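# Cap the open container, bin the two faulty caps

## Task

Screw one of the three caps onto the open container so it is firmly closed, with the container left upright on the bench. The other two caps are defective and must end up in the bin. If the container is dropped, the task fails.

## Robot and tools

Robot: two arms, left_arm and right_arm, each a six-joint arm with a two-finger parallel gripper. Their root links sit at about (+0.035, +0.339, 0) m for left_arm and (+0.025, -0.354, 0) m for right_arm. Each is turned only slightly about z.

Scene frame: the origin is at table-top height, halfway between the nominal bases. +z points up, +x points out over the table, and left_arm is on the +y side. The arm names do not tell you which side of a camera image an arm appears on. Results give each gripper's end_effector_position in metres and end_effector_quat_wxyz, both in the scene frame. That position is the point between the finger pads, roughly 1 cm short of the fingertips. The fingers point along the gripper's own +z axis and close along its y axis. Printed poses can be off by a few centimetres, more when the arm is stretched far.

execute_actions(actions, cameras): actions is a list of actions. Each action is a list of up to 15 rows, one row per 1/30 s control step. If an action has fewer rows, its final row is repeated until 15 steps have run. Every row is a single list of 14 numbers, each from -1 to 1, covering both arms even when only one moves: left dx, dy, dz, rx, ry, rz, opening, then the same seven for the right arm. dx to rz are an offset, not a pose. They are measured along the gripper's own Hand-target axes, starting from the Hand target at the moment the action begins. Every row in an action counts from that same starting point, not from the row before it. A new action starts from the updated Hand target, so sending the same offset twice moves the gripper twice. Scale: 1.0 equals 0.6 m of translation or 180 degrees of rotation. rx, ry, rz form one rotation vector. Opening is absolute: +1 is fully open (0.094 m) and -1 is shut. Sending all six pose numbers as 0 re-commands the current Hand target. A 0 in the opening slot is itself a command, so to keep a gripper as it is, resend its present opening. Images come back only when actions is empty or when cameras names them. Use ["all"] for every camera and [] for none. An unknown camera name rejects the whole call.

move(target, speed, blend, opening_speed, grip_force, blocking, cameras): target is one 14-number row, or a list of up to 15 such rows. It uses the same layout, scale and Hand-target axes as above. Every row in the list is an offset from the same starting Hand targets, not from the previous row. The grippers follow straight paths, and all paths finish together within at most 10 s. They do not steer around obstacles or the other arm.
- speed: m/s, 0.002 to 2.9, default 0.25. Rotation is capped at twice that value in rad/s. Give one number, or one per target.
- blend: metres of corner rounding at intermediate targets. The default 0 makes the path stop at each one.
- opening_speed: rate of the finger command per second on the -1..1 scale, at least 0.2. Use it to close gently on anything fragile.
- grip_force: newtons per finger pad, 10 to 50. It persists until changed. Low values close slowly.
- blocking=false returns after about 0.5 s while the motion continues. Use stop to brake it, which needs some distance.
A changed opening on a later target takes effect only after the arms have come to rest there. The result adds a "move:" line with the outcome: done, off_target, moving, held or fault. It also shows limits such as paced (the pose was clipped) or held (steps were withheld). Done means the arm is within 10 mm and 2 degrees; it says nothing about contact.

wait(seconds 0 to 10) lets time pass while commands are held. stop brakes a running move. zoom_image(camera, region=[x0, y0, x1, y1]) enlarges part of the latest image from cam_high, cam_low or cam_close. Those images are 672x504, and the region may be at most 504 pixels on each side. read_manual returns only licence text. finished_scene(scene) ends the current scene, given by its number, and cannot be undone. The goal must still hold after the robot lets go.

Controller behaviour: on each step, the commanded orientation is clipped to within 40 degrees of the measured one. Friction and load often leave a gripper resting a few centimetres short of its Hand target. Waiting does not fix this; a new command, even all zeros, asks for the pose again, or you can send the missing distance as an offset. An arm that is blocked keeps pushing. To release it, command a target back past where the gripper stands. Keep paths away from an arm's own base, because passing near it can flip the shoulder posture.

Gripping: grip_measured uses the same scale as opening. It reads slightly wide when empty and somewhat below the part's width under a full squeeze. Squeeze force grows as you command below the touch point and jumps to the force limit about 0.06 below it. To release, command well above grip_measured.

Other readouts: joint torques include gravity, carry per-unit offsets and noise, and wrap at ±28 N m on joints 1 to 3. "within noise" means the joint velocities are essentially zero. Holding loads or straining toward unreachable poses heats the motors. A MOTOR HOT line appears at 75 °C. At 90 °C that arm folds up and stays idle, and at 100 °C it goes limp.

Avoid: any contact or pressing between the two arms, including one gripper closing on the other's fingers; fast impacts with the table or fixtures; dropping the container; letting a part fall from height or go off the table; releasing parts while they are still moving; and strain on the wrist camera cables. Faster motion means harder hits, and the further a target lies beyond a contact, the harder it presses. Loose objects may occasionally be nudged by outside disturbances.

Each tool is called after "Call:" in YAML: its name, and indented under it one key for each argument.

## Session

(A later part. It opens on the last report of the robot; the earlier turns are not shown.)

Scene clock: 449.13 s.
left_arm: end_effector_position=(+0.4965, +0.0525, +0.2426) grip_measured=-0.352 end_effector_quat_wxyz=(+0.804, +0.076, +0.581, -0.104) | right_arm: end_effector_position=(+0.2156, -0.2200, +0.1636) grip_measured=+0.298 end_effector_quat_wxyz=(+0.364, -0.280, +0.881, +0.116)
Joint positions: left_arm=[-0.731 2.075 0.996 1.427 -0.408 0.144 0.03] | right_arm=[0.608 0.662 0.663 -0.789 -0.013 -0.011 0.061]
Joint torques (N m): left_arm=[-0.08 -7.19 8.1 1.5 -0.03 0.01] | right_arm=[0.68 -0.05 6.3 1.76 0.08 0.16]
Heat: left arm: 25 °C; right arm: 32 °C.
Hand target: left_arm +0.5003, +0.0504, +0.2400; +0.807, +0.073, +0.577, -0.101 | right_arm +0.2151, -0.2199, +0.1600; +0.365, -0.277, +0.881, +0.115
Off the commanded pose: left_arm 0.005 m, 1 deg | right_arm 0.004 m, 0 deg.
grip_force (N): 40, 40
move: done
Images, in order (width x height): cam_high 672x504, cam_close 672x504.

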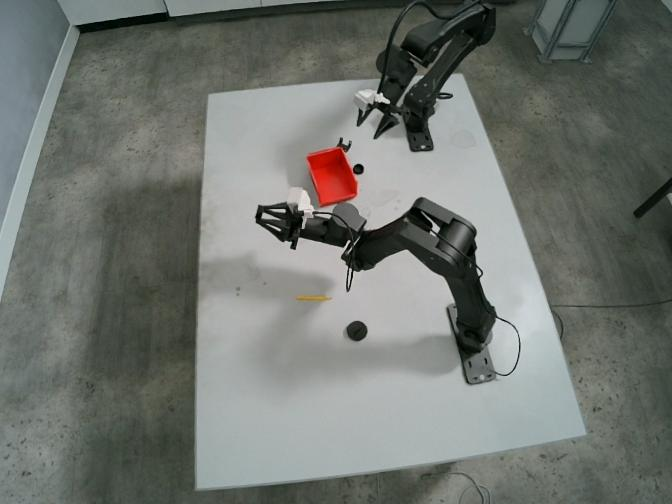

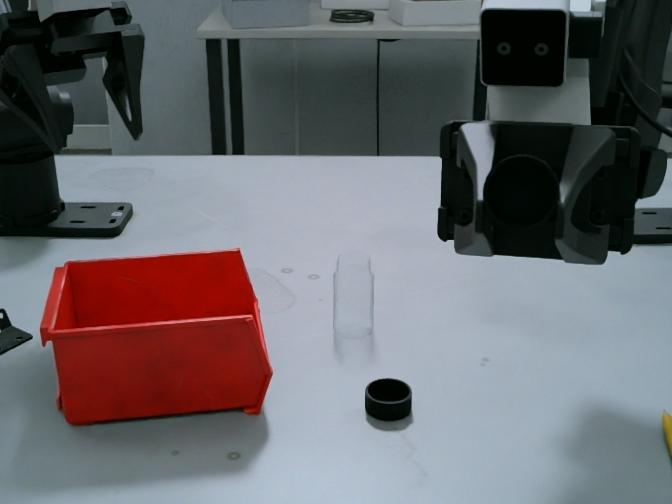

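Call:
zoom_image:
  camera: "cam_close"
  region: [505, 145, 560, 200]

Call:
zoom_image:
  camera: "cam_close"
  region: [480, 145, 535, 200]

Call:
zoom_image:
  camera: "cam_close"
  region: [480, 190, 560, 250]

Scaled by 9.164 from the camera's 672x504 image, which has a finer 960x720 frame.

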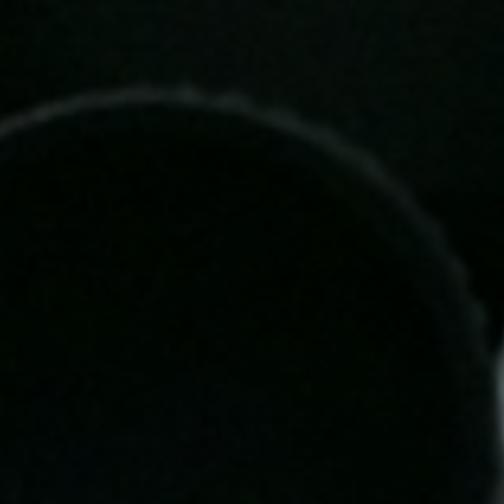

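Scaled by 9.164 from the camera's 672x504 image, which has a finer 960x720 frame.

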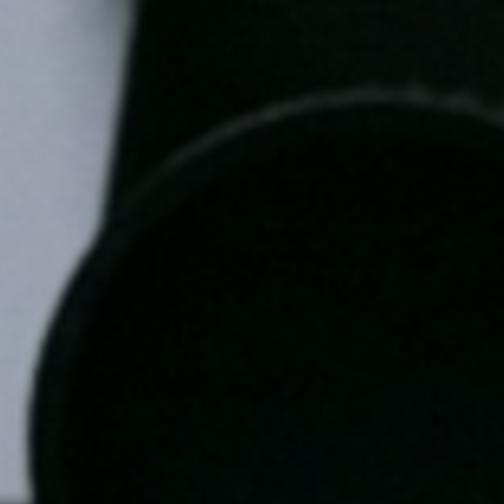

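Scaled by 6.300 from the camera's 672x504 image, which has a finer 960x720 frame.

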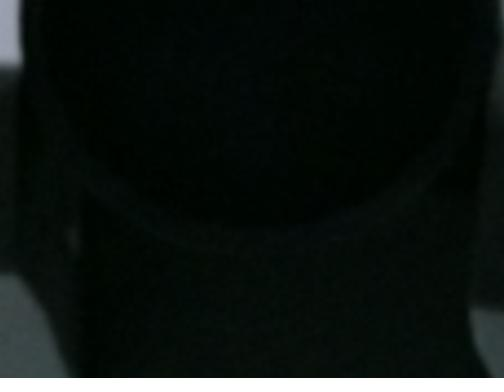

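Call:
move:
  target: [0,0,0,0,0,0,-0.45,0.1157,-0.001,0.1037,0,0,0,0.4]
  speed: 0.15
  cameras: ["cam_high","cam_close"]

Call:
zoom_image:
  camera: "cam_high"
  region: [320, 100, 430, 200]

Scene clock: 470.73 s.
left_arm: end_effector_position=(+0.4965, +0.0526, +0.2426) grip_measured=-0.352 end_effector_quat_wxyz=(+0.804, +0.076, +0.581, -0.104) | right_arm: end_effector_position=(+0.2111, -0.2231, +0.0697) grip_measured=+0.398 end_effector_quat_wxyz=(+0.363, -0.280, +0.881, +0.116)
Joint positions: left_arm=[-0.731 2.075 0.996 1.428 -0.408 0.144 0.03] | right_arm=[0.608 0.583 0.277 -0.483 -0.013 -0.011 0.066]
Joint torques (N m): left_arm=[-0.01 -7.25 8.02 1.43 -0.01 0.05] | right_arm=[0.25 0.69 6.79 1.77 0.06 0.09]
Heat: left arm: 28 °C; right arm: 29 °C.
Hand target: left_arm +0.5003, +0.0504, +0.2400; +0.807, +0.073, +0.577, -0.101 | right_arm +0.2113, -0.2233, +0.0668; +0.365, -0.277, +0.881, +0.115
Off the commanded pose: left_arm 0.005 m, 1 deg | right_arm 0.003 m, 0 deg.
grip_force (N): 40, 40
move: done
Images, in order (width x height): cam_high 672x504, cam_close 672x504.

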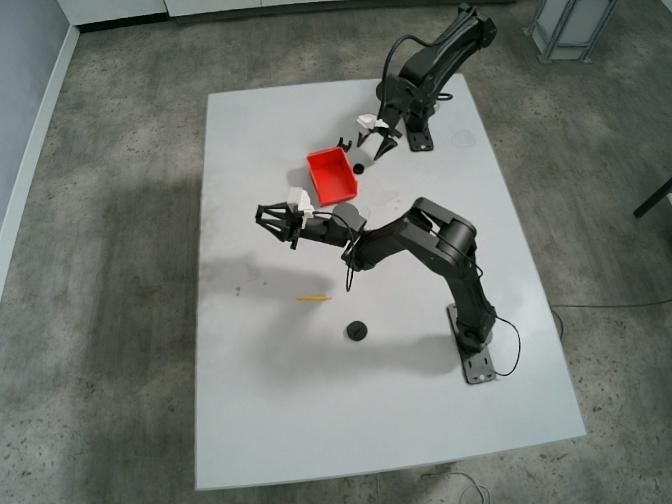

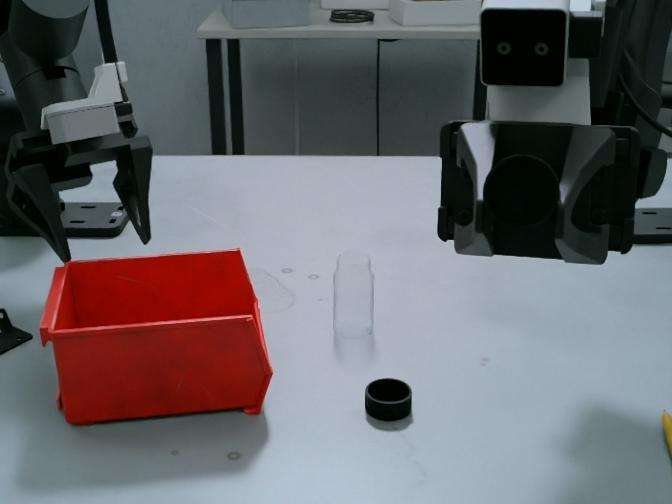

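Scaled by 4.582 from the camera's 672x504 image, which has a finer 960x720 frame.

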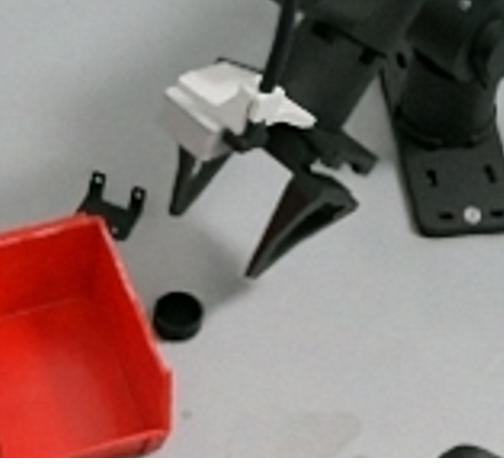

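Call:
move:
  target: [0,0,0,0,0,0,-0.45,0.0053,0.015,0.053,0,0,0,0.4]
  speed: 0.1
  cameras: ["cam_high","cam_close"]

Call:
zoom_image:
  camera: "cam_high"
  region: [330, 120, 400, 190]

Scene clock: 478.90 s.
left_arm: end_effector_position=(+0.4965, +0.0526, +0.2426) grip_measured=-0.352 end_effector_quat_wxyz=(+0.804, +0.076, +0.581, -0.104) | right_arm: end_effector_position=(+0.2242, -0.2037, +0.0465) grip_measured=+0.398 end_effector_quat_wxyz=(+0.365, -0.280, +0.880, +0.117)
Joint positions: left_arm=[-0.731 2.075 0.996 1.428 -0.408 0.144 0.03] | right_arm=[0.678 0.791 0.216 -0.21 0.036 0.037 0.066]
Joint torques (N m): left_arm=[-0.06 -7.17 7.97 1.47 -0.01 0.03] | right_arm=[0.7 -0.05 6.22 1.76 0.13 0.13]
Heat: left arm: 28 °C; right arm: 30 °C.
Hand target: left_arm +0.5003, +0.0504, +0.2400; +0.807, +0.073, +0.577, -0.101 | right_arm +0.2226, -0.2043, +0.0420; +0.365, -0.277, +0.881, +0.115
Off the commanded pose: left_arm 0.005 m, 1 deg | right_arm 0.005 m, 0 deg.
grip_force (N): 40, 40
move: done
Images, in order (width x height): cam_high 672x504, cam_close 672x504.

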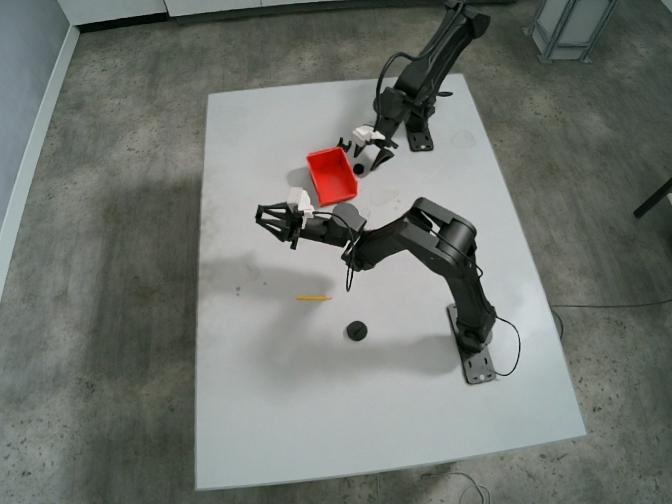

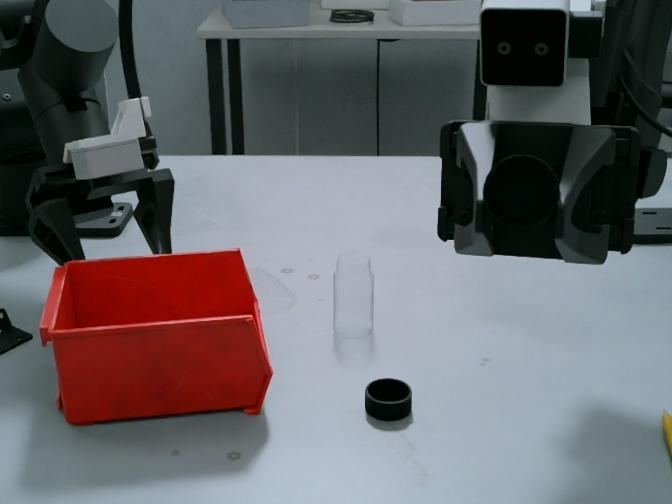

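Scaled by 7.200 from the camera's 672x504 image, which has a finer 960x720 frame.

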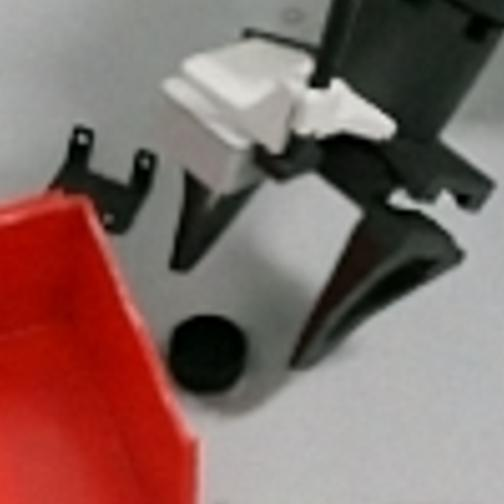

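Call:
move:
  target: [0,0,0,0,0,0,-0.45,0.0042,-0.0055,0.0453,0,0,0,0.3]
  speed: 0.07
  cameras: ["cam_high","cam_close"]

Call:
zoom_image:
  camera: "cam_high"
  region: [330, 120, 400, 190]

Scene clock: 495.80 s.
left_arm: end_effector_position=(+0.4965, +0.0526, +0.2426) grip_measured=-0.352 end_effector_quat_wxyz=(+0.804, +0.076, +0.581, -0.104) | right_arm: end_effector_position=(+0.2414, -0.1938, +0.0272) grip_measured=+0.302 end_effector_quat_wxyz=(+0.369, -0.276, +0.880, +0.116)
Joint positions: left_arm=[-0.731 2.075 0.996 1.428 -0.408 0.144 0.03] | right_arm=[0.666 1.019 0.189 0.052 0.035 0.034 0.061]
Joint torques (N m): left_arm=[0.05 -7.08 7.99 1.47 -0.01 0.05] | right_arm=[-0.75 -0.95 5.15 1.79 -0.09 -0.05]
Heat: left arm: 29 °C; right arm: 31 °C.
Hand target: left_arm +0.5003, +0.0504, +0.2400; +0.807, +0.073, +0.577, -0.101 | right_arm +0.2389, -0.1970, +0.0211; +0.365, -0.277, +0.881, +0.115
Off the commanded pose: left_arm 0.005 m, 1 deg | right_arm 0.007 m, 0 deg.
grip_force (N): 40, 40
move: done
Images, in order (width x height): cam_high 672x504, cam_close 672x504.

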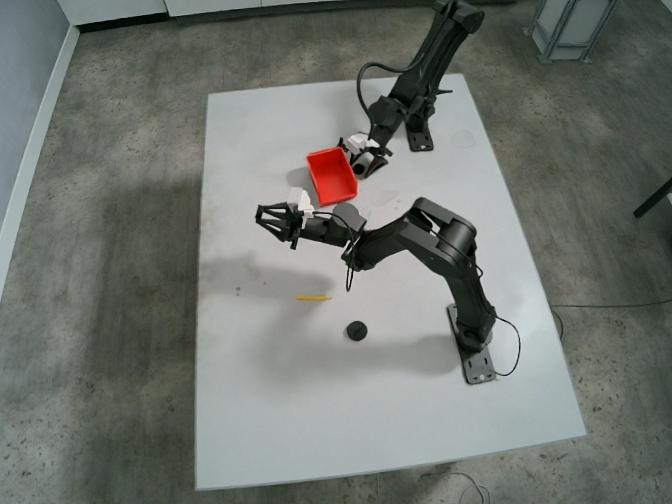

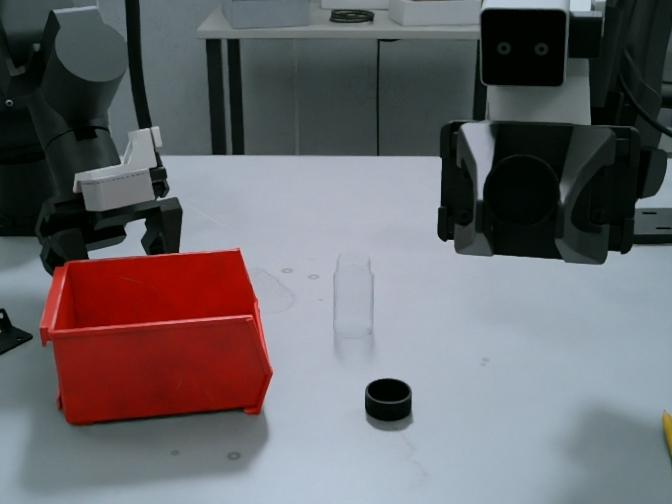

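Scaled by 7.200 from the camera's 672x504 image, which has a finer 960x720 frame.

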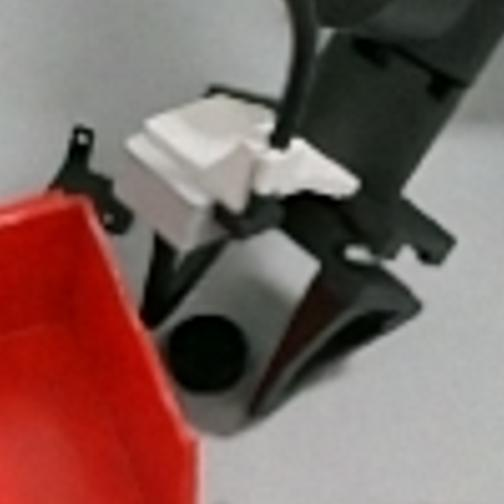

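Call:
move:
  target: [0,0,0,0,0,0,-0.45,0,0,0,0,0,0,-0.45]
  opening_speed: 0.8
  cameras: ["cam_high"]

Call:
zoom_image:
  camera: "cam_high"
  region: [330, 120, 400, 190]

Scene clock: 500.77 s.
left_arm: end_effector_position=(+0.4965, +0.0526, +0.2426) grip_measured=-0.352 end_effector_quat_wxyz=(+0.804, +0.076, +0.581, -0.104) | right_arm: end_effector_position=(+0.2416, -0.1936, +0.0275) grip_measured=-0.344 end_effector_quat_wxyz=(+0.369, -0.276, +0.880, +0.116)
Joint positions: left_arm=[-0.731 2.075 0.996 1.428 -0.408 0.144 0.03] | right_arm=[0.666 1.019 0.189 0.054 0.035 0.034 0.031]
Joint torques (N m): left_arm=[-0.06 -7.21 7.95 1.45 0 0.07] | right_arm=[-0.79 -0.94 5.14 1.81 -0.08 -0.06]
Heat: left arm: 29 °C; right arm: 31 °C.
Hand target: left_arm +0.5003, +0.0504, +0.2400; +0.807, +0.073, +0.577, -0.101 | right_arm +0.2389, -0.1970, +0.0211; +0.365, -0.277, +0.881, +0.115
Off the commanded pose: left_arm 0.005 m, 1 deg | right_arm 0.008 m, 1 deg.
grip_force (N): 40, 40
move: done
Images, in order (width x height): cam_high 672x504.

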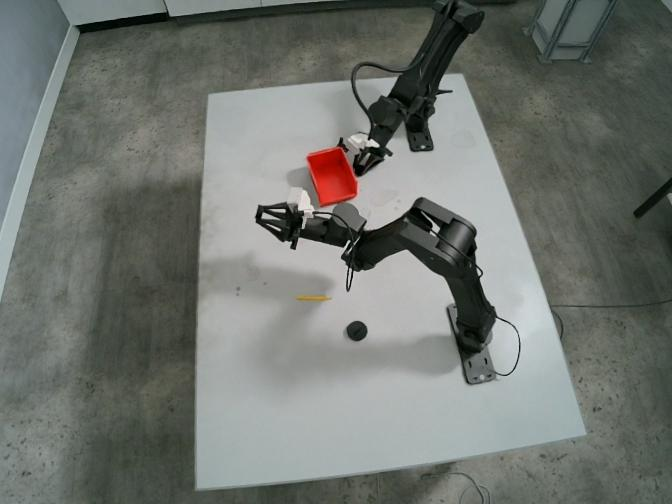

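Scaled by 7.200 from the camera's 672x504 image, which has a finer 960x720 frame.

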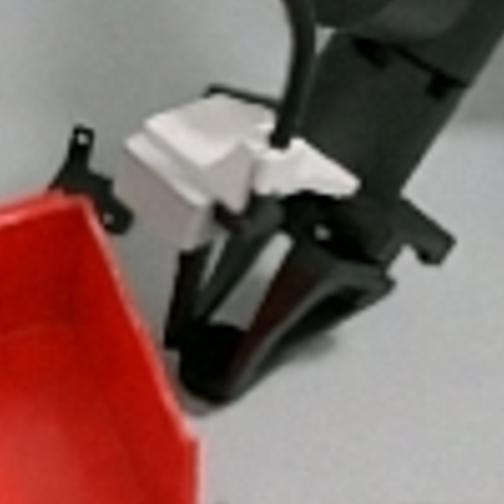

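Call:
move:
  target:
    - [0,0,0,0,0,0,-0.45,-0.2003,0,-0.2003,0,0,0,-0.45]
    - [0,0,0,0,0,0,-0.45,-0.3905,-0.068,0.0632,0.0786,0,0.0786,-0.45]
    - [0,0,0,0,0,0,-0.45,-0.3198,-0.068,0.1338,0.0786,0,0.0786,-0.45]
  speed: 0.25
  blend: [0.03,0.03,0]
  cameras: ["cam_high","cam_close"]

Scene clock: 538.83 s.
left_arm: end_effector_position=(+0.4965, +0.0526, +0.2427) grip_measured=-0.352 end_effector_quat_wxyz=(+0.804, +0.076, +0.581, -0.104) | right_arm: end_effector_position=(+0.4168, -0.1143, +0.1051) grip_measured=-0.345 end_effector_quat_wxyz=(+0.379, -0.131, +0.914, +0.057)
Joint positions: left_arm=[-0.731 2.075 0.996 1.428 -0.408 0.144 0.03] | right_arm=[0.652 1.71 1.079 -0.185 0.246 0.259 0.031]
Joint torques (N m): left_arm=[-0.1 -7.2 7.86 1.48 -0.03 0.02] | right_arm=[-0.7 -7.38 6.56 1.72 0.24 0.13]
Heat: left arm: 30 °C; right arm: 32 °C.
Hand target: left_arm +0.5003, +0.0504, +0.2400; +0.807, +0.073, +0.577, -0.101 | right_arm +0.4199, -0.1201, +0.1002; +0.380, -0.120, +0.916, +0.050
Off the commanded pose: left_arm 0.005 m, 1 deg | right_arm 0.008 m, 2 deg.
grip_force (N): 40, 40
move: done
Images, in order (width x height): cam_high 672x504, cam_close 672x504.

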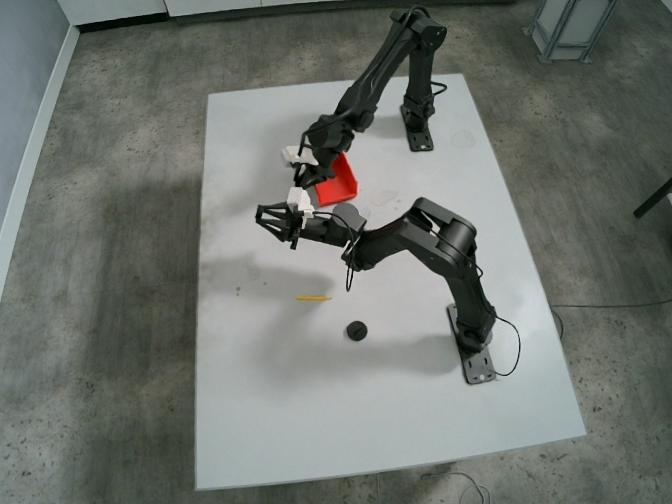

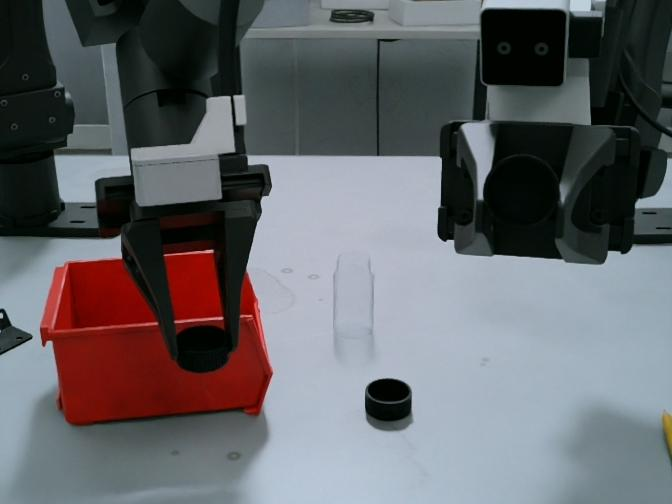

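Call:
zoom_image:
  camera: "cam_close"
  region: [170, 315, 234, 379]

Scaled by 7.875 from the camera's 672x504 image, which has a finer 960x720 frame.

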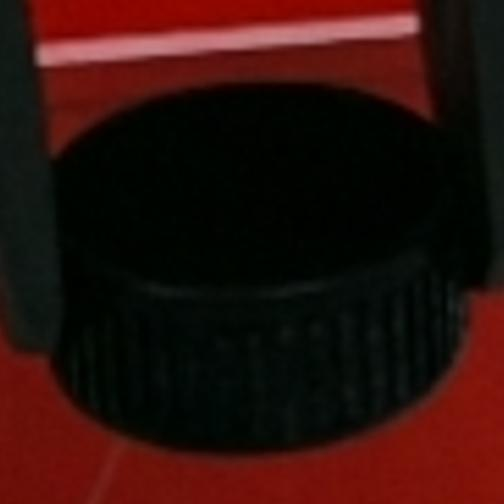

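Call:
move:
  target:
    - [0,0,0,0,0,0,-0.45,-0.0378,0.0259,-0.1744,0,0,0,-0.45]
    - [0.0143,-0.0868,-0.3182,0.1747,0.5854,0.1247,-0.45,0.2018,0.1067,-0.3432,-0.165,0,-0.165,-0.45]
    - [0.2035,-0.0868,-0.383,0.1747,0.5854,0.1247,-0.45,0.3622,0.0878,-0.1922,-0.165,0,-0.165,-0.45]
  speed: 0.25
  blend: [0.02,0.02,0]
  cameras: ["all"]

Scene clock: 617.43 s.
left_arm: end_effector_position=(+0.3205, +0.0443, +0.0611) grip_measured=-0.352 end_effector_quat_wxyz=(+0.016, +0.397, +0.918, -0.002) | right_arm: end_effector_position=(+0.1800, -0.1275, +0.0324) grip_measured=-0.345 end_effector_quat_wxyz=(+0.339, -0.439, +0.812, +0.182)
Joint positions: left_arm=[-0.849 2.096 1.715 -1.158 -0.01 0.008 0.03] | right_arm=[0.957 1.034 0.222 0.029 -0.029 -0.032 0.031]
Joint torques (N m): left_arm=[-0.42 -8.4 5.74 0.05 0.11 0.07] | right_arm=[-0.79 -1.1 5.57 1.85 -0.15 -0.06]
Heat: left arm: 30 °C; right arm: 32 °C.
Hand target: left_arm +0.3151, +0.0440, +0.0501; +0.000, +0.403, +0.915, +0.000 | right_arm +0.1791, -0.1300, +0.0278; +0.337, -0.441, +0.812, +0.183
Off the commanded pose: left_arm 0.012 m, 2 deg | right_arm 0.005 m, 0 deg.
grip_force (N): 40, 40
move: off_target (left_arm)

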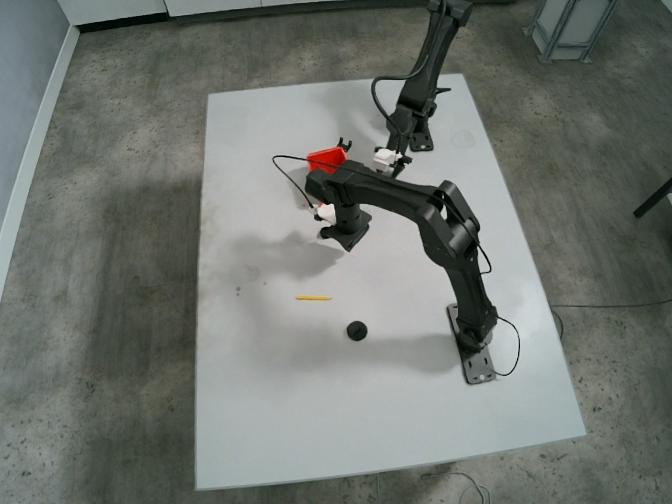

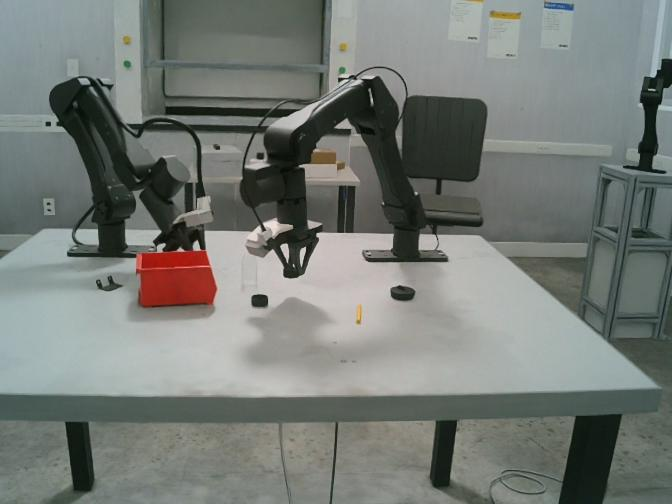

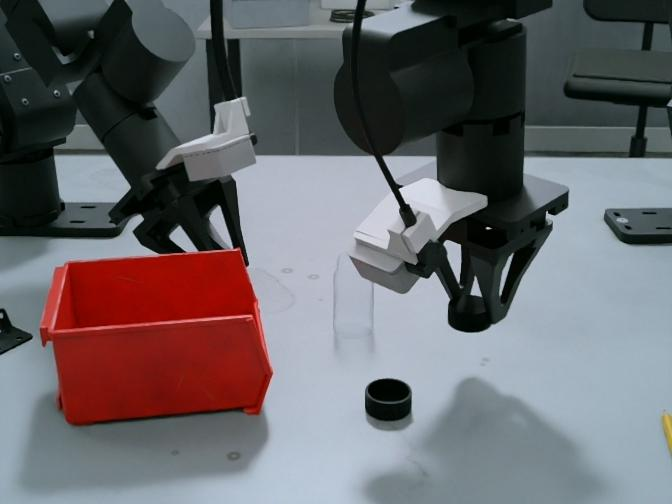

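Call:
move:
  target: [0,0,0.058,0,0,0,-0.45,0.0055,0,0.0055,0,0,0,-0.45]
  speed: 0.08
  cameras: ["cam_close"]

Call:
zoom_image:
  camera: "cam_close"
  region: [420, 280, 520, 380]

Scene clock: 620.87 s.
left_arm: end_effector_position=(+0.3218, +0.0430, +0.0287) grip_measured=-0.352 end_effector_quat_wxyz=(+0.019, +0.397, +0.918, -0.003) | right_arm: end_effector_position=(+0.1805, -0.1267, +0.0285) grip_measured=-0.345 end_effector_quat_wxyz=(+0.341, -0.439, +0.811, +0.183)
Joint positions: left_arm=[-0.849 2.124 1.626 -1.036 -0.01 0.008 0.03] | right_arm=[0.957 1.056 0.208 0.071 -0.029 -0.032 0.031]
Joint torques (N m): left_arm=[-0.36 -8.18 5.49 0.09 0.09 0.01] | right_arm=[-0.76 -1.1 5.44 1.76 -0.13 -0.05]
Heat: left arm: 29 °C; right arm: 32 °C.
Hand target: left_arm +0.3151, +0.0440, +0.0153; +0.000, +0.403, +0.915, +0.000 | right_arm +0.1791, -0.1300, +0.0232; +0.337, -0.441, +0.812, +0.182
Off the commanded pose: left_arm 0.015 m, 2 deg | right_arm 0.006 m, 1 deg.
grip_force (N): 40, 40
move: off_target (left_arm)
Images, in order (width x height): cam_close 672x504.

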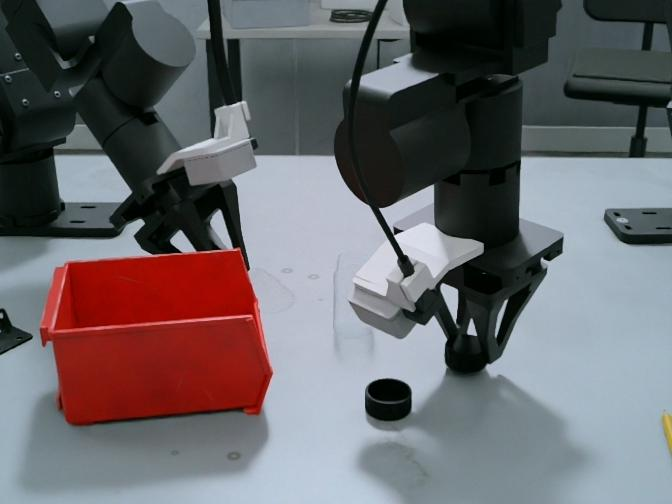

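Scaled by 5.040 from the camera's 672x504 image, which has a finer 960x720 frame.

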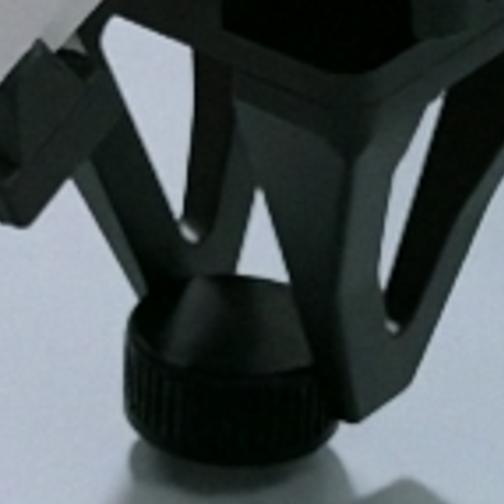

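Call:
move:
  target: [0,0,0.0145,0,0,0,-0.45,0.0035,0,0.0035,0,0,0,-0.45]
  speed: 0.05

Scene clock: 623.57 s.
left_arm: end_effector_position=(+0.3227, +0.0419, +0.0225) grip_measured=-0.352 end_effector_quat_wxyz=(+0.022, +0.397, +0.918, -0.004) | right_arm: end_effector_position=(+0.1819, -0.1246, +0.0286) grip_measured=-0.345 end_effector_quat_wxyz=(+0.346, -0.438, +0.809, +0.186)
Joint positions: left_arm=[-0.849 2.13 1.61 -1.007 -0.01 0.008 0.03] | right_arm=[0.957 1.07 0.202 0.103 -0.03 -0.032 0.031]
Joint torques (N m): left_arm=[-0.47 -7.94 5.29 0.1 0.11 0.01] | right_arm=[-0.79 -1.07 5.15 1.72 -0.13 -0.05]
Heat: left arm: 29 °C; right arm: 32 °C.
Hand target: left_arm +0.3151, +0.0440, +0.0066; +0.000, +0.403, +0.915, +0.000 | right_arm +0.1791, -0.1300, +0.0203; +0.337, -0.441, +0.812, +0.183
Off the commanded pose: left_arm 0.018 m, 3 deg | right_arm 0.010 m, 1 deg.
grip_force (N): 40, 40
move: off_target (left_arm)

Call:
move:
  target:
    - [0,0,0.006,0,0,0,-0.45,-0.0035,0,-0.0035,0,0,0,0.3]
    - [0,0,0.006,0,0,0,-0.45,-0.0035,0,-0.13,0,0,0,0.3]
  speed: [0.05,0.2]
  opening_speed: 0.8
  cameras: ["cam_high","cam_close"]

Call:
zoom_image:
  camera: "cam_close"
  region: [420, 280, 520, 380]

Scene clock: 629.83 s.
left_arm: end_effector_position=(+0.3230, +0.0415, +0.0222) grip_measured=-0.352 end_effector_quat_wxyz=(+0.023, +0.397, +0.918, -0.005) | right_arm: end_effector_position=(+0.1474, -0.1785, +0.0618) grip_measured=+0.298 end_effector_quat_wxyz=(+0.323, -0.441, +0.819, +0.173)
Joint positions: left_arm=[-0.849 2.13 1.608 -1.004 -0.009 0.009 0.03] | right_arm=[0.924 0.524 0.262 -0.56 -0.05 -0.054 0.061]
Joint torques (N m): left_arm=[-0.54 -7.46 4.55 0.19 0.08 0.03] | right_arm=[-0.77 0.28 10.74 1.47 -0.16 -0.07]
Heat: left arm: 28 °C; right arm: 32 °C.
Hand target: left_arm +0.3151, +0.0440, +0.0030; +0.000, +0.403, +0.915, +0.000 | right_arm +0.1498, -0.1750, +0.0768; +0.337, -0.441, +0.812, +0.182
Off the commanded pose: left_arm 0.021 m, 3 deg | right_arm 0.016 m, 2 deg.
grip_force (N): 40, 40
move: off_target (left_arm, right_arm)
Images, in order (width x height): cam_high 672x504, cam_close 672x504.

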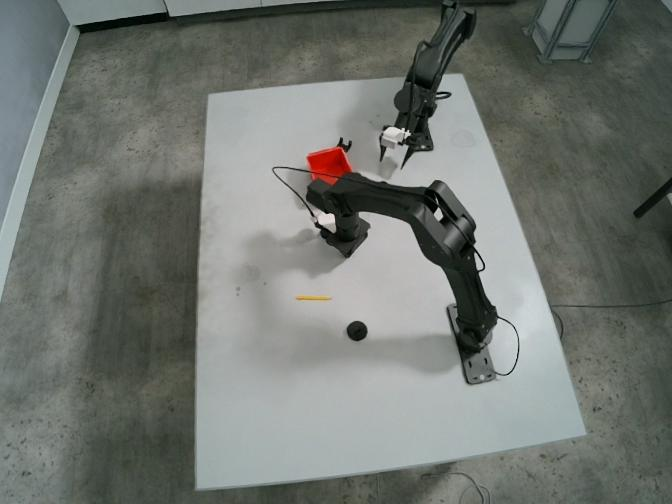

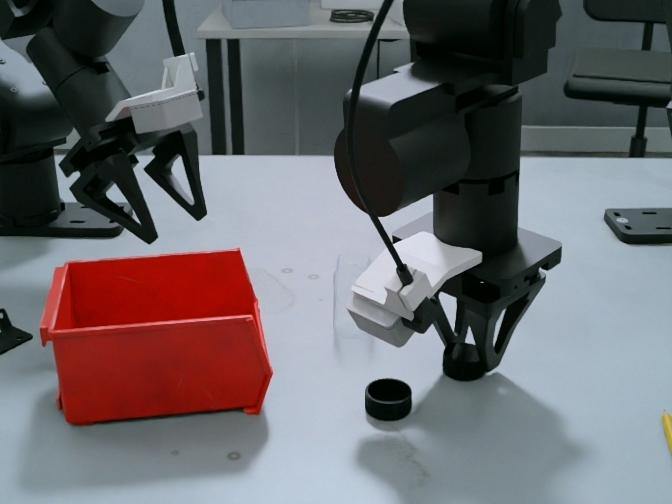

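Scaled by 5.040 from the camera's 672x504 image, which has a finer 960x720 frame.

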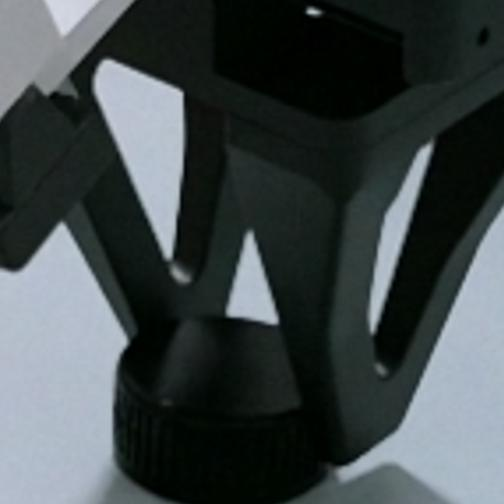

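Call:
move:
  target:
    - [0,0,-0.004,0,0,0,0.2,0,0,0,0,0,0,0.2]
    - [0,0,-0.2167,0,0,0,0.2,-0.174,-0.0098,-0.1087,0,0,0,0.2]
    - [0.1847,-0.1622,-0.3117,0.0901,-0.5207,0.0832,0.2,-0.174,-0.0098,-0.1087,0,0,0,0.2]
    - [0.1847,-0.1622,-0.3117,0.0901,-0.5207,0.0832,0.2,-0.2938,-0.0217,0.1448,0.006,0.2505,0.0159,0.2]
  speed: [0.05,0.2,0.25,0.25]
  blend: [0,0.02,0.01,0]
  opening_speed: 1.0
  cameras: ["cam_high","cam_close"]

Scene clock: 666.87 s.
left_arm: end_effector_position=(+0.1688, +0.0584, +0.1929) grip_measured=+0.198 end_effector_quat_wxyz=(+0.609, +0.379, +0.566, -0.407) | right_arm: end_effector_position=(+0.2613, -0.0303, +0.1406) grip_measured=+0.202 end_effector_quat_wxyz=(-0.002, -0.454, +0.891, +0.005)
Joint positions: left_arm=[-1.102 0.932 0.026 0.978 0.118 -0.007 0.056] | right_arm=[0.942 2.098 2.035 -1.507 -0.012 -0.011 0.056]
Joint torques (N m): left_arm=[-0.49 -0.55 5.83 1.61 -0.14 -0.04] | right_arm=[0.64 -9.26 8.98 0.27 0.11 0.13]
Heat: left arm: 27 °C; right arm: 29 °C.
Hand target: left_arm +0.1684, +0.0600, +0.1899; +0.613, +0.375, +0.564, -0.407 | right_arm +0.2622, -0.0261, +0.1402; -0.001, -0.454, +0.891, +0.000
Off the commanded pose: left_arm 0.003 m, 1 deg | right_arm 0.004 m, 1 deg.
joint sent to its limit (left arm) — joint 3 (elbow), lower limit, where the elbow is as bent as it goes. The joint targets still meet the commanded pose.
grip_force (N): 40, 40
move: done
Images, in order (width x height): cam_high 672x504, cam_close 672x504.

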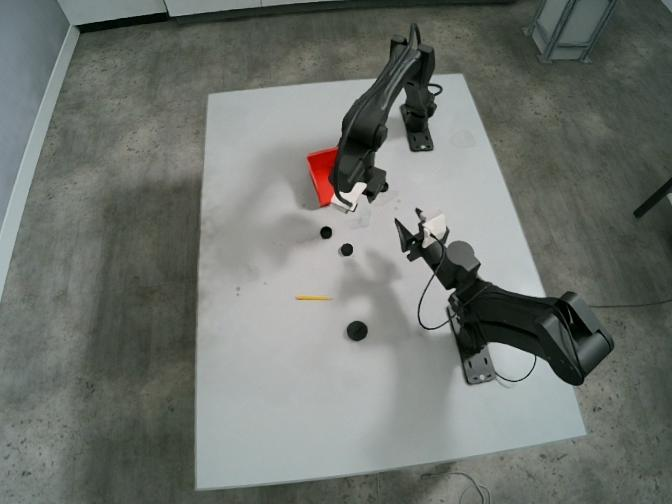

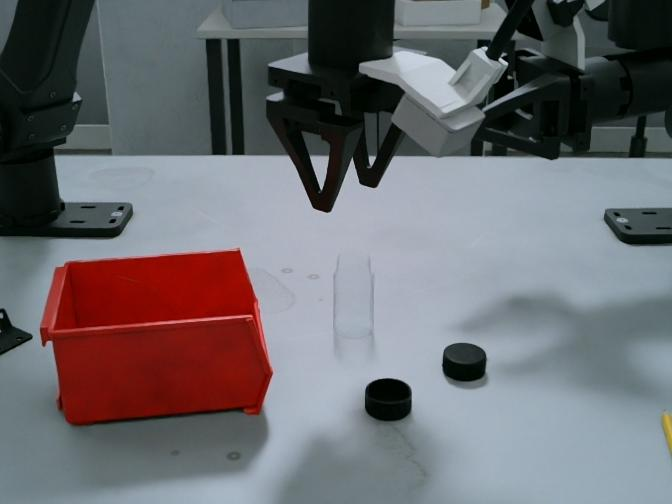

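Call:
move:
  target: [0,0,0,0,0,0,0.2,0,0.0197,0.06,0,0,0,0.1]
  speed: 0.15
  cameras: ["cam_close","cam_high"]

Call:
zoom_image:
  camera: "cam_close"
  region: [290, 190, 420, 350]

Call:
zoom_image:
  camera: "cam_high"
  region: [310, 150, 420, 250]

Scene clock: 680.27 s.
left_arm: end_effector_position=(+0.1688, +0.0584, +0.1929) grip_measured=+0.198 end_effector_quat_wxyz=(+0.609, +0.379, +0.566, -0.407) | right_arm: end_effector_position=(+0.2528, -0.0202, +0.1088) grip_measured=+0.102 end_effector_quat_wxyz=(-0.003, -0.455, +0.890, +0.005)
Joint positions: left_arm=[-1.102 0.932 0.026 0.978 0.118 -0.007 0.056] | right_arm=[0.974 2.098 1.908 -1.381 -0.011 0.018 0.052]
Joint torques (N m): left_arm=[-0.51 -0.69 5.87 1.59 -0.14 -0.02] | right_arm=[0.4 -10.51 5.52 0.55 0.09 0.13]
Heat: left arm: 30 °C; right arm: 28 °C.
Hand target: left_arm +0.1684, +0.0600, +0.1899; +0.613, +0.375, +0.564, -0.407 | right_arm +0.2526, -0.0192, +0.1043; -0.001, -0.454, +0.891, +0.000
Off the commanded pose: left_arm 0.003 m, 1 deg | right_arm 0.005 m, 1 deg.
joint sent to its limit (left arm) — joint 3 (elbow), lower limit, where the elbow is as bent as it goes. The joint targets still meet the commanded pose.
grip_force (N): 40, 40
move: done
Images, in order (width x height): cam_high 672x504, cam_close 672x504.

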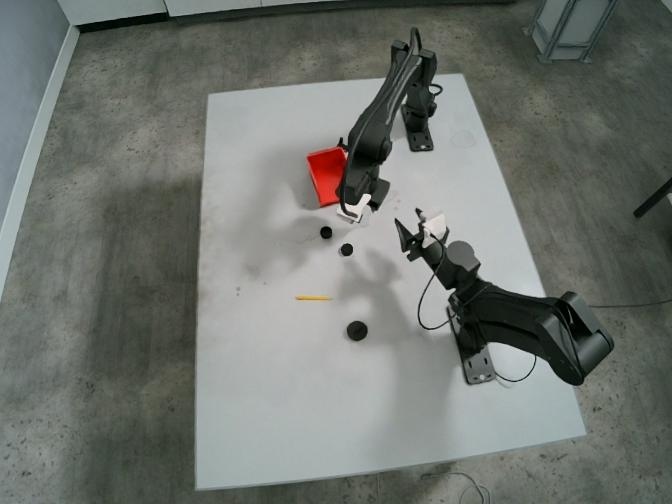

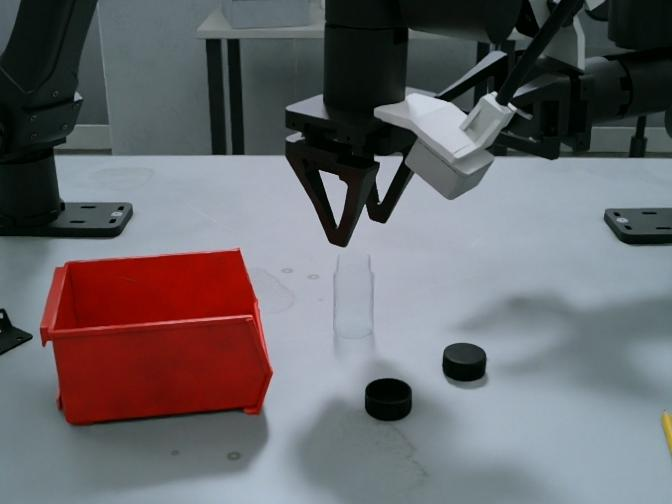

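Scaled by 3.150 from the camera's 672x504 image, which has a finer 960x720 frame.

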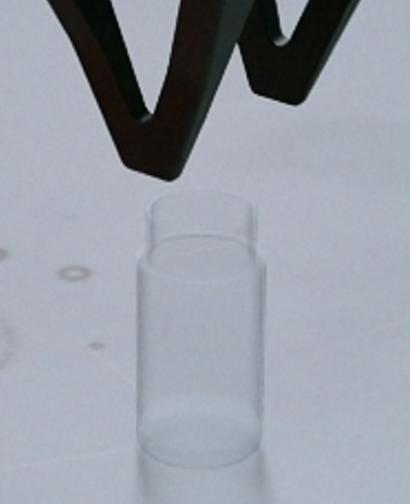

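Scaled by 4.582 from the camera's 672x504 image, which has a finer 960x720 frame.

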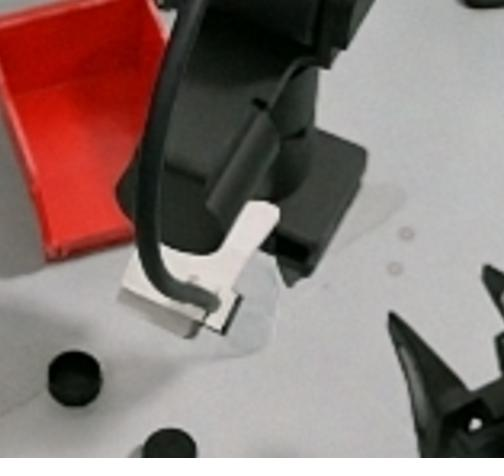

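Call:
move:
  target: [0,0,0,0,0,0,0.2,0.008,0.0025,0.034,0,0,0,0.1]
  speed: 0.1
  cameras: ["cam_close"]

Call:
zoom_image:
  camera: "cam_close"
  region: [290, 190, 420, 350]

Scene clock: 690.60 s.
left_arm: end_effector_position=(+0.1688, +0.0584, +0.1929) grip_measured=+0.198 end_effector_quat_wxyz=(+0.609, +0.379, +0.566, -0.407) | right_arm: end_effector_position=(+0.2500, -0.0243, +0.0813) grip_measured=+0.102 end_effector_quat_wxyz=(-0.011, -0.453, +0.891, +0.000)
Joint positions: left_arm=[-1.102 0.932 0.026 0.978 0.118 -0.007 0.056] | right_arm=[0.974 2.098 1.799 -1.291 -0.011 0.023 0.052]
Joint torques (N m): left_arm=[-0.54 -0.58 5.85 1.62 -0.15 -0.02] | right_arm=[0.7 -11.95 5.38 0.53 0.09 0.13]
Heat: left arm: 30 °C; right arm: 29 °C.
Hand target: left_arm +0.1684, +0.0600, +0.1899; +0.613, +0.375, +0.564, -0.407 | right_arm +0.2485, -0.0222, +0.0838; -0.001, -0.454, +0.891, +0.000
Off the commanded pose: left_arm 0.003 m, 1 deg | right_arm 0.004 m, 1 deg.
joint sent to its limit (left arm) — joint 3 (elbow), lower limit, where the elbow is as bent as it goes. The joint targets still meet the commanded pose.
grip_force (N): 40, 40
move: done
Images, in order (width x height): cam_close 672x504.

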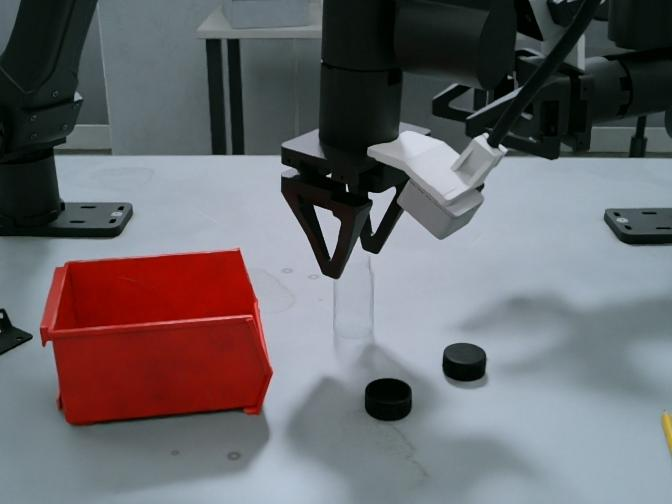

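Scaled by 3.150 from the camera's 672x504 image, which has a finer 960x720 frame.

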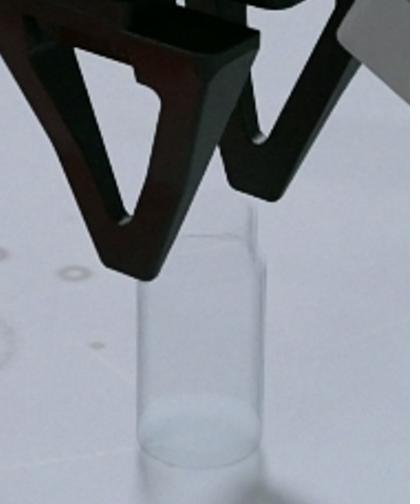

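Call:
move:
  target: [0,0,0,0,0,0,0.2,0,0.0075,0.012,0,0,0,0.1]
  speed: 0.06
  cameras: ["cam_close"]

Call:
zoom_image:
  camera: "cam_close"
  region: [290, 190, 420, 350]

Scene clock: 696.80 s.
left_arm: end_effector_position=(+0.1688, +0.0584, +0.1929) grip_measured=+0.198 end_effector_quat_wxyz=(+0.609, +0.379, +0.566, -0.407) | right_arm: end_effector_position=(+0.2460, -0.0209, +0.0754) grip_measured=+0.102 end_effector_quat_wxyz=(-0.010, -0.454, +0.891, +0.001)
Joint positions: left_arm=[-1.102 0.932 0.026 0.978 0.118 -0.007 0.056] | right_arm=[0.987 2.098 1.775 -1.264 -0.011 0.034 0.052]
Joint torques (N m): left_arm=[-0.44 -0.55 5.7 1.58 -0.14 0.01] | right_arm=[0.59 -11.71 5.31 0.49 0.09 0.12]
Heat: left arm: 31 °C; right arm: 30 °C.
Hand target: left_arm +0.1684, +0.0600, +0.1899; +0.613, +0.375, +0.564, -0.407 | right_arm +0.2448, -0.0195, +0.0766; -0.001, -0.454, +0.891, +0.000
Off the commanded pose: left_arm 0.003 m, 1 deg | right_arm 0.002 m, 1 deg.
joint sent to its limit (left arm) — joint 3 (elbow), lower limit, where the elbow is as bent as it goes. The joint targets still meet the commanded pose.
grip_force (N): 40, 40
move: done
Images, in order (width x height): cam_close 672x504.

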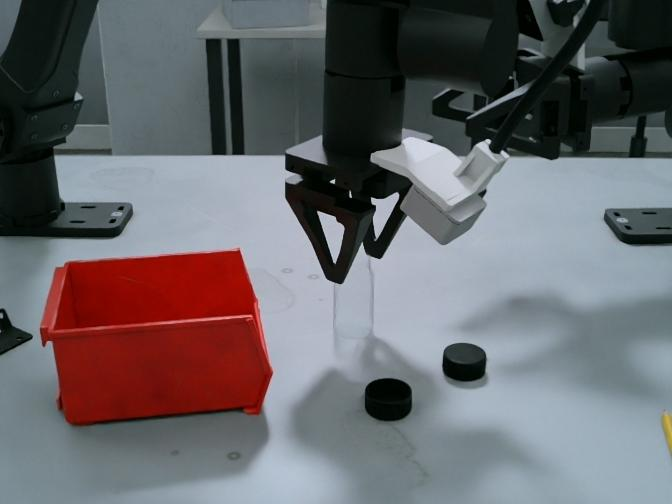

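Scaled by 3.150 from the camera's 672x504 image, which has a finer 960x720 frame.

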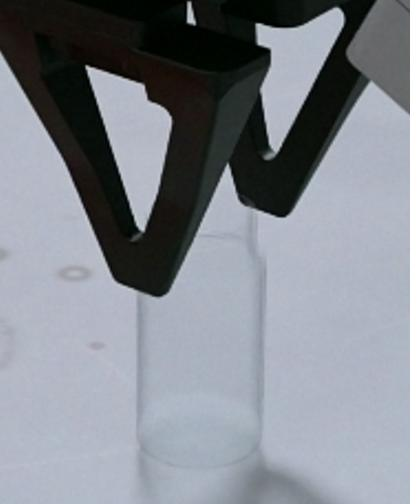

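Call:
move:
  target: [0,0,0,0,0,0,0.2,0,0,0,0,0,0,-0.6]
  opening_speed: 0.4
  cameras: ["cam_close"]

Call:
zoom_image:
  camera: "cam_close"
  region: [290, 190, 420, 350]

Scene clock: 702.90 s.
left_arm: end_effector_position=(+0.1688, +0.0584, +0.1929) grip_measured=+0.198 end_effector_quat_wxyz=(+0.609, +0.379, +0.566, -0.407) | right_arm: end_effector_position=(+0.2467, -0.0211, +0.0754) grip_measured=-0.433 end_effector_quat_wxyz=(-0.008, -0.454, +0.891, +0.000)
Joint positions: left_arm=[-1.102 0.932 0.026 0.978 0.118 -0.007 0.056] | right_arm=[0.987 2.098 1.775 -1.263 -0.008 0.034 0.027]
Joint torques (N m): left_arm=[-0.5 -0.55 5.67 1.59 -0.16 -0.03] | right_arm=[0.59 -11.71 5.29 0.49 0.05 0.14]
Heat: left arm: 31 °C; right arm: 31 °C.
Hand target: left_arm +0.1684, +0.0600, +0.1899; +0.613, +0.375, +0.564, -0.407 | right_arm +0.2449, -0.0195, +0.0766; -0.001, -0.454, +0.891, +0.000
Off the commanded pose: left_arm 0.003 m, 1 deg | right_arm 0.003 m, 1 deg.
joint sent to its limit (left arm) — joint 3 (elbow), lower limit, where the elbow is as bent as it goes. The joint targets still meet the commanded pose.
grip_force (N): 40, 40
move: done
Images, in order (width x height): cam_close 672x504.

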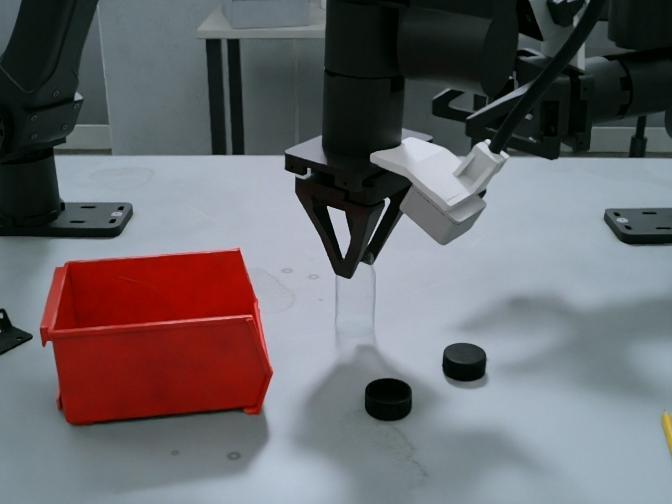

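Scaled by 3.150 from the camera's 672x504 image, which has a finer 960x720 frame.

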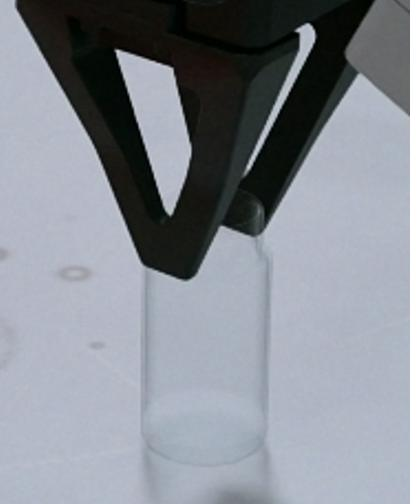

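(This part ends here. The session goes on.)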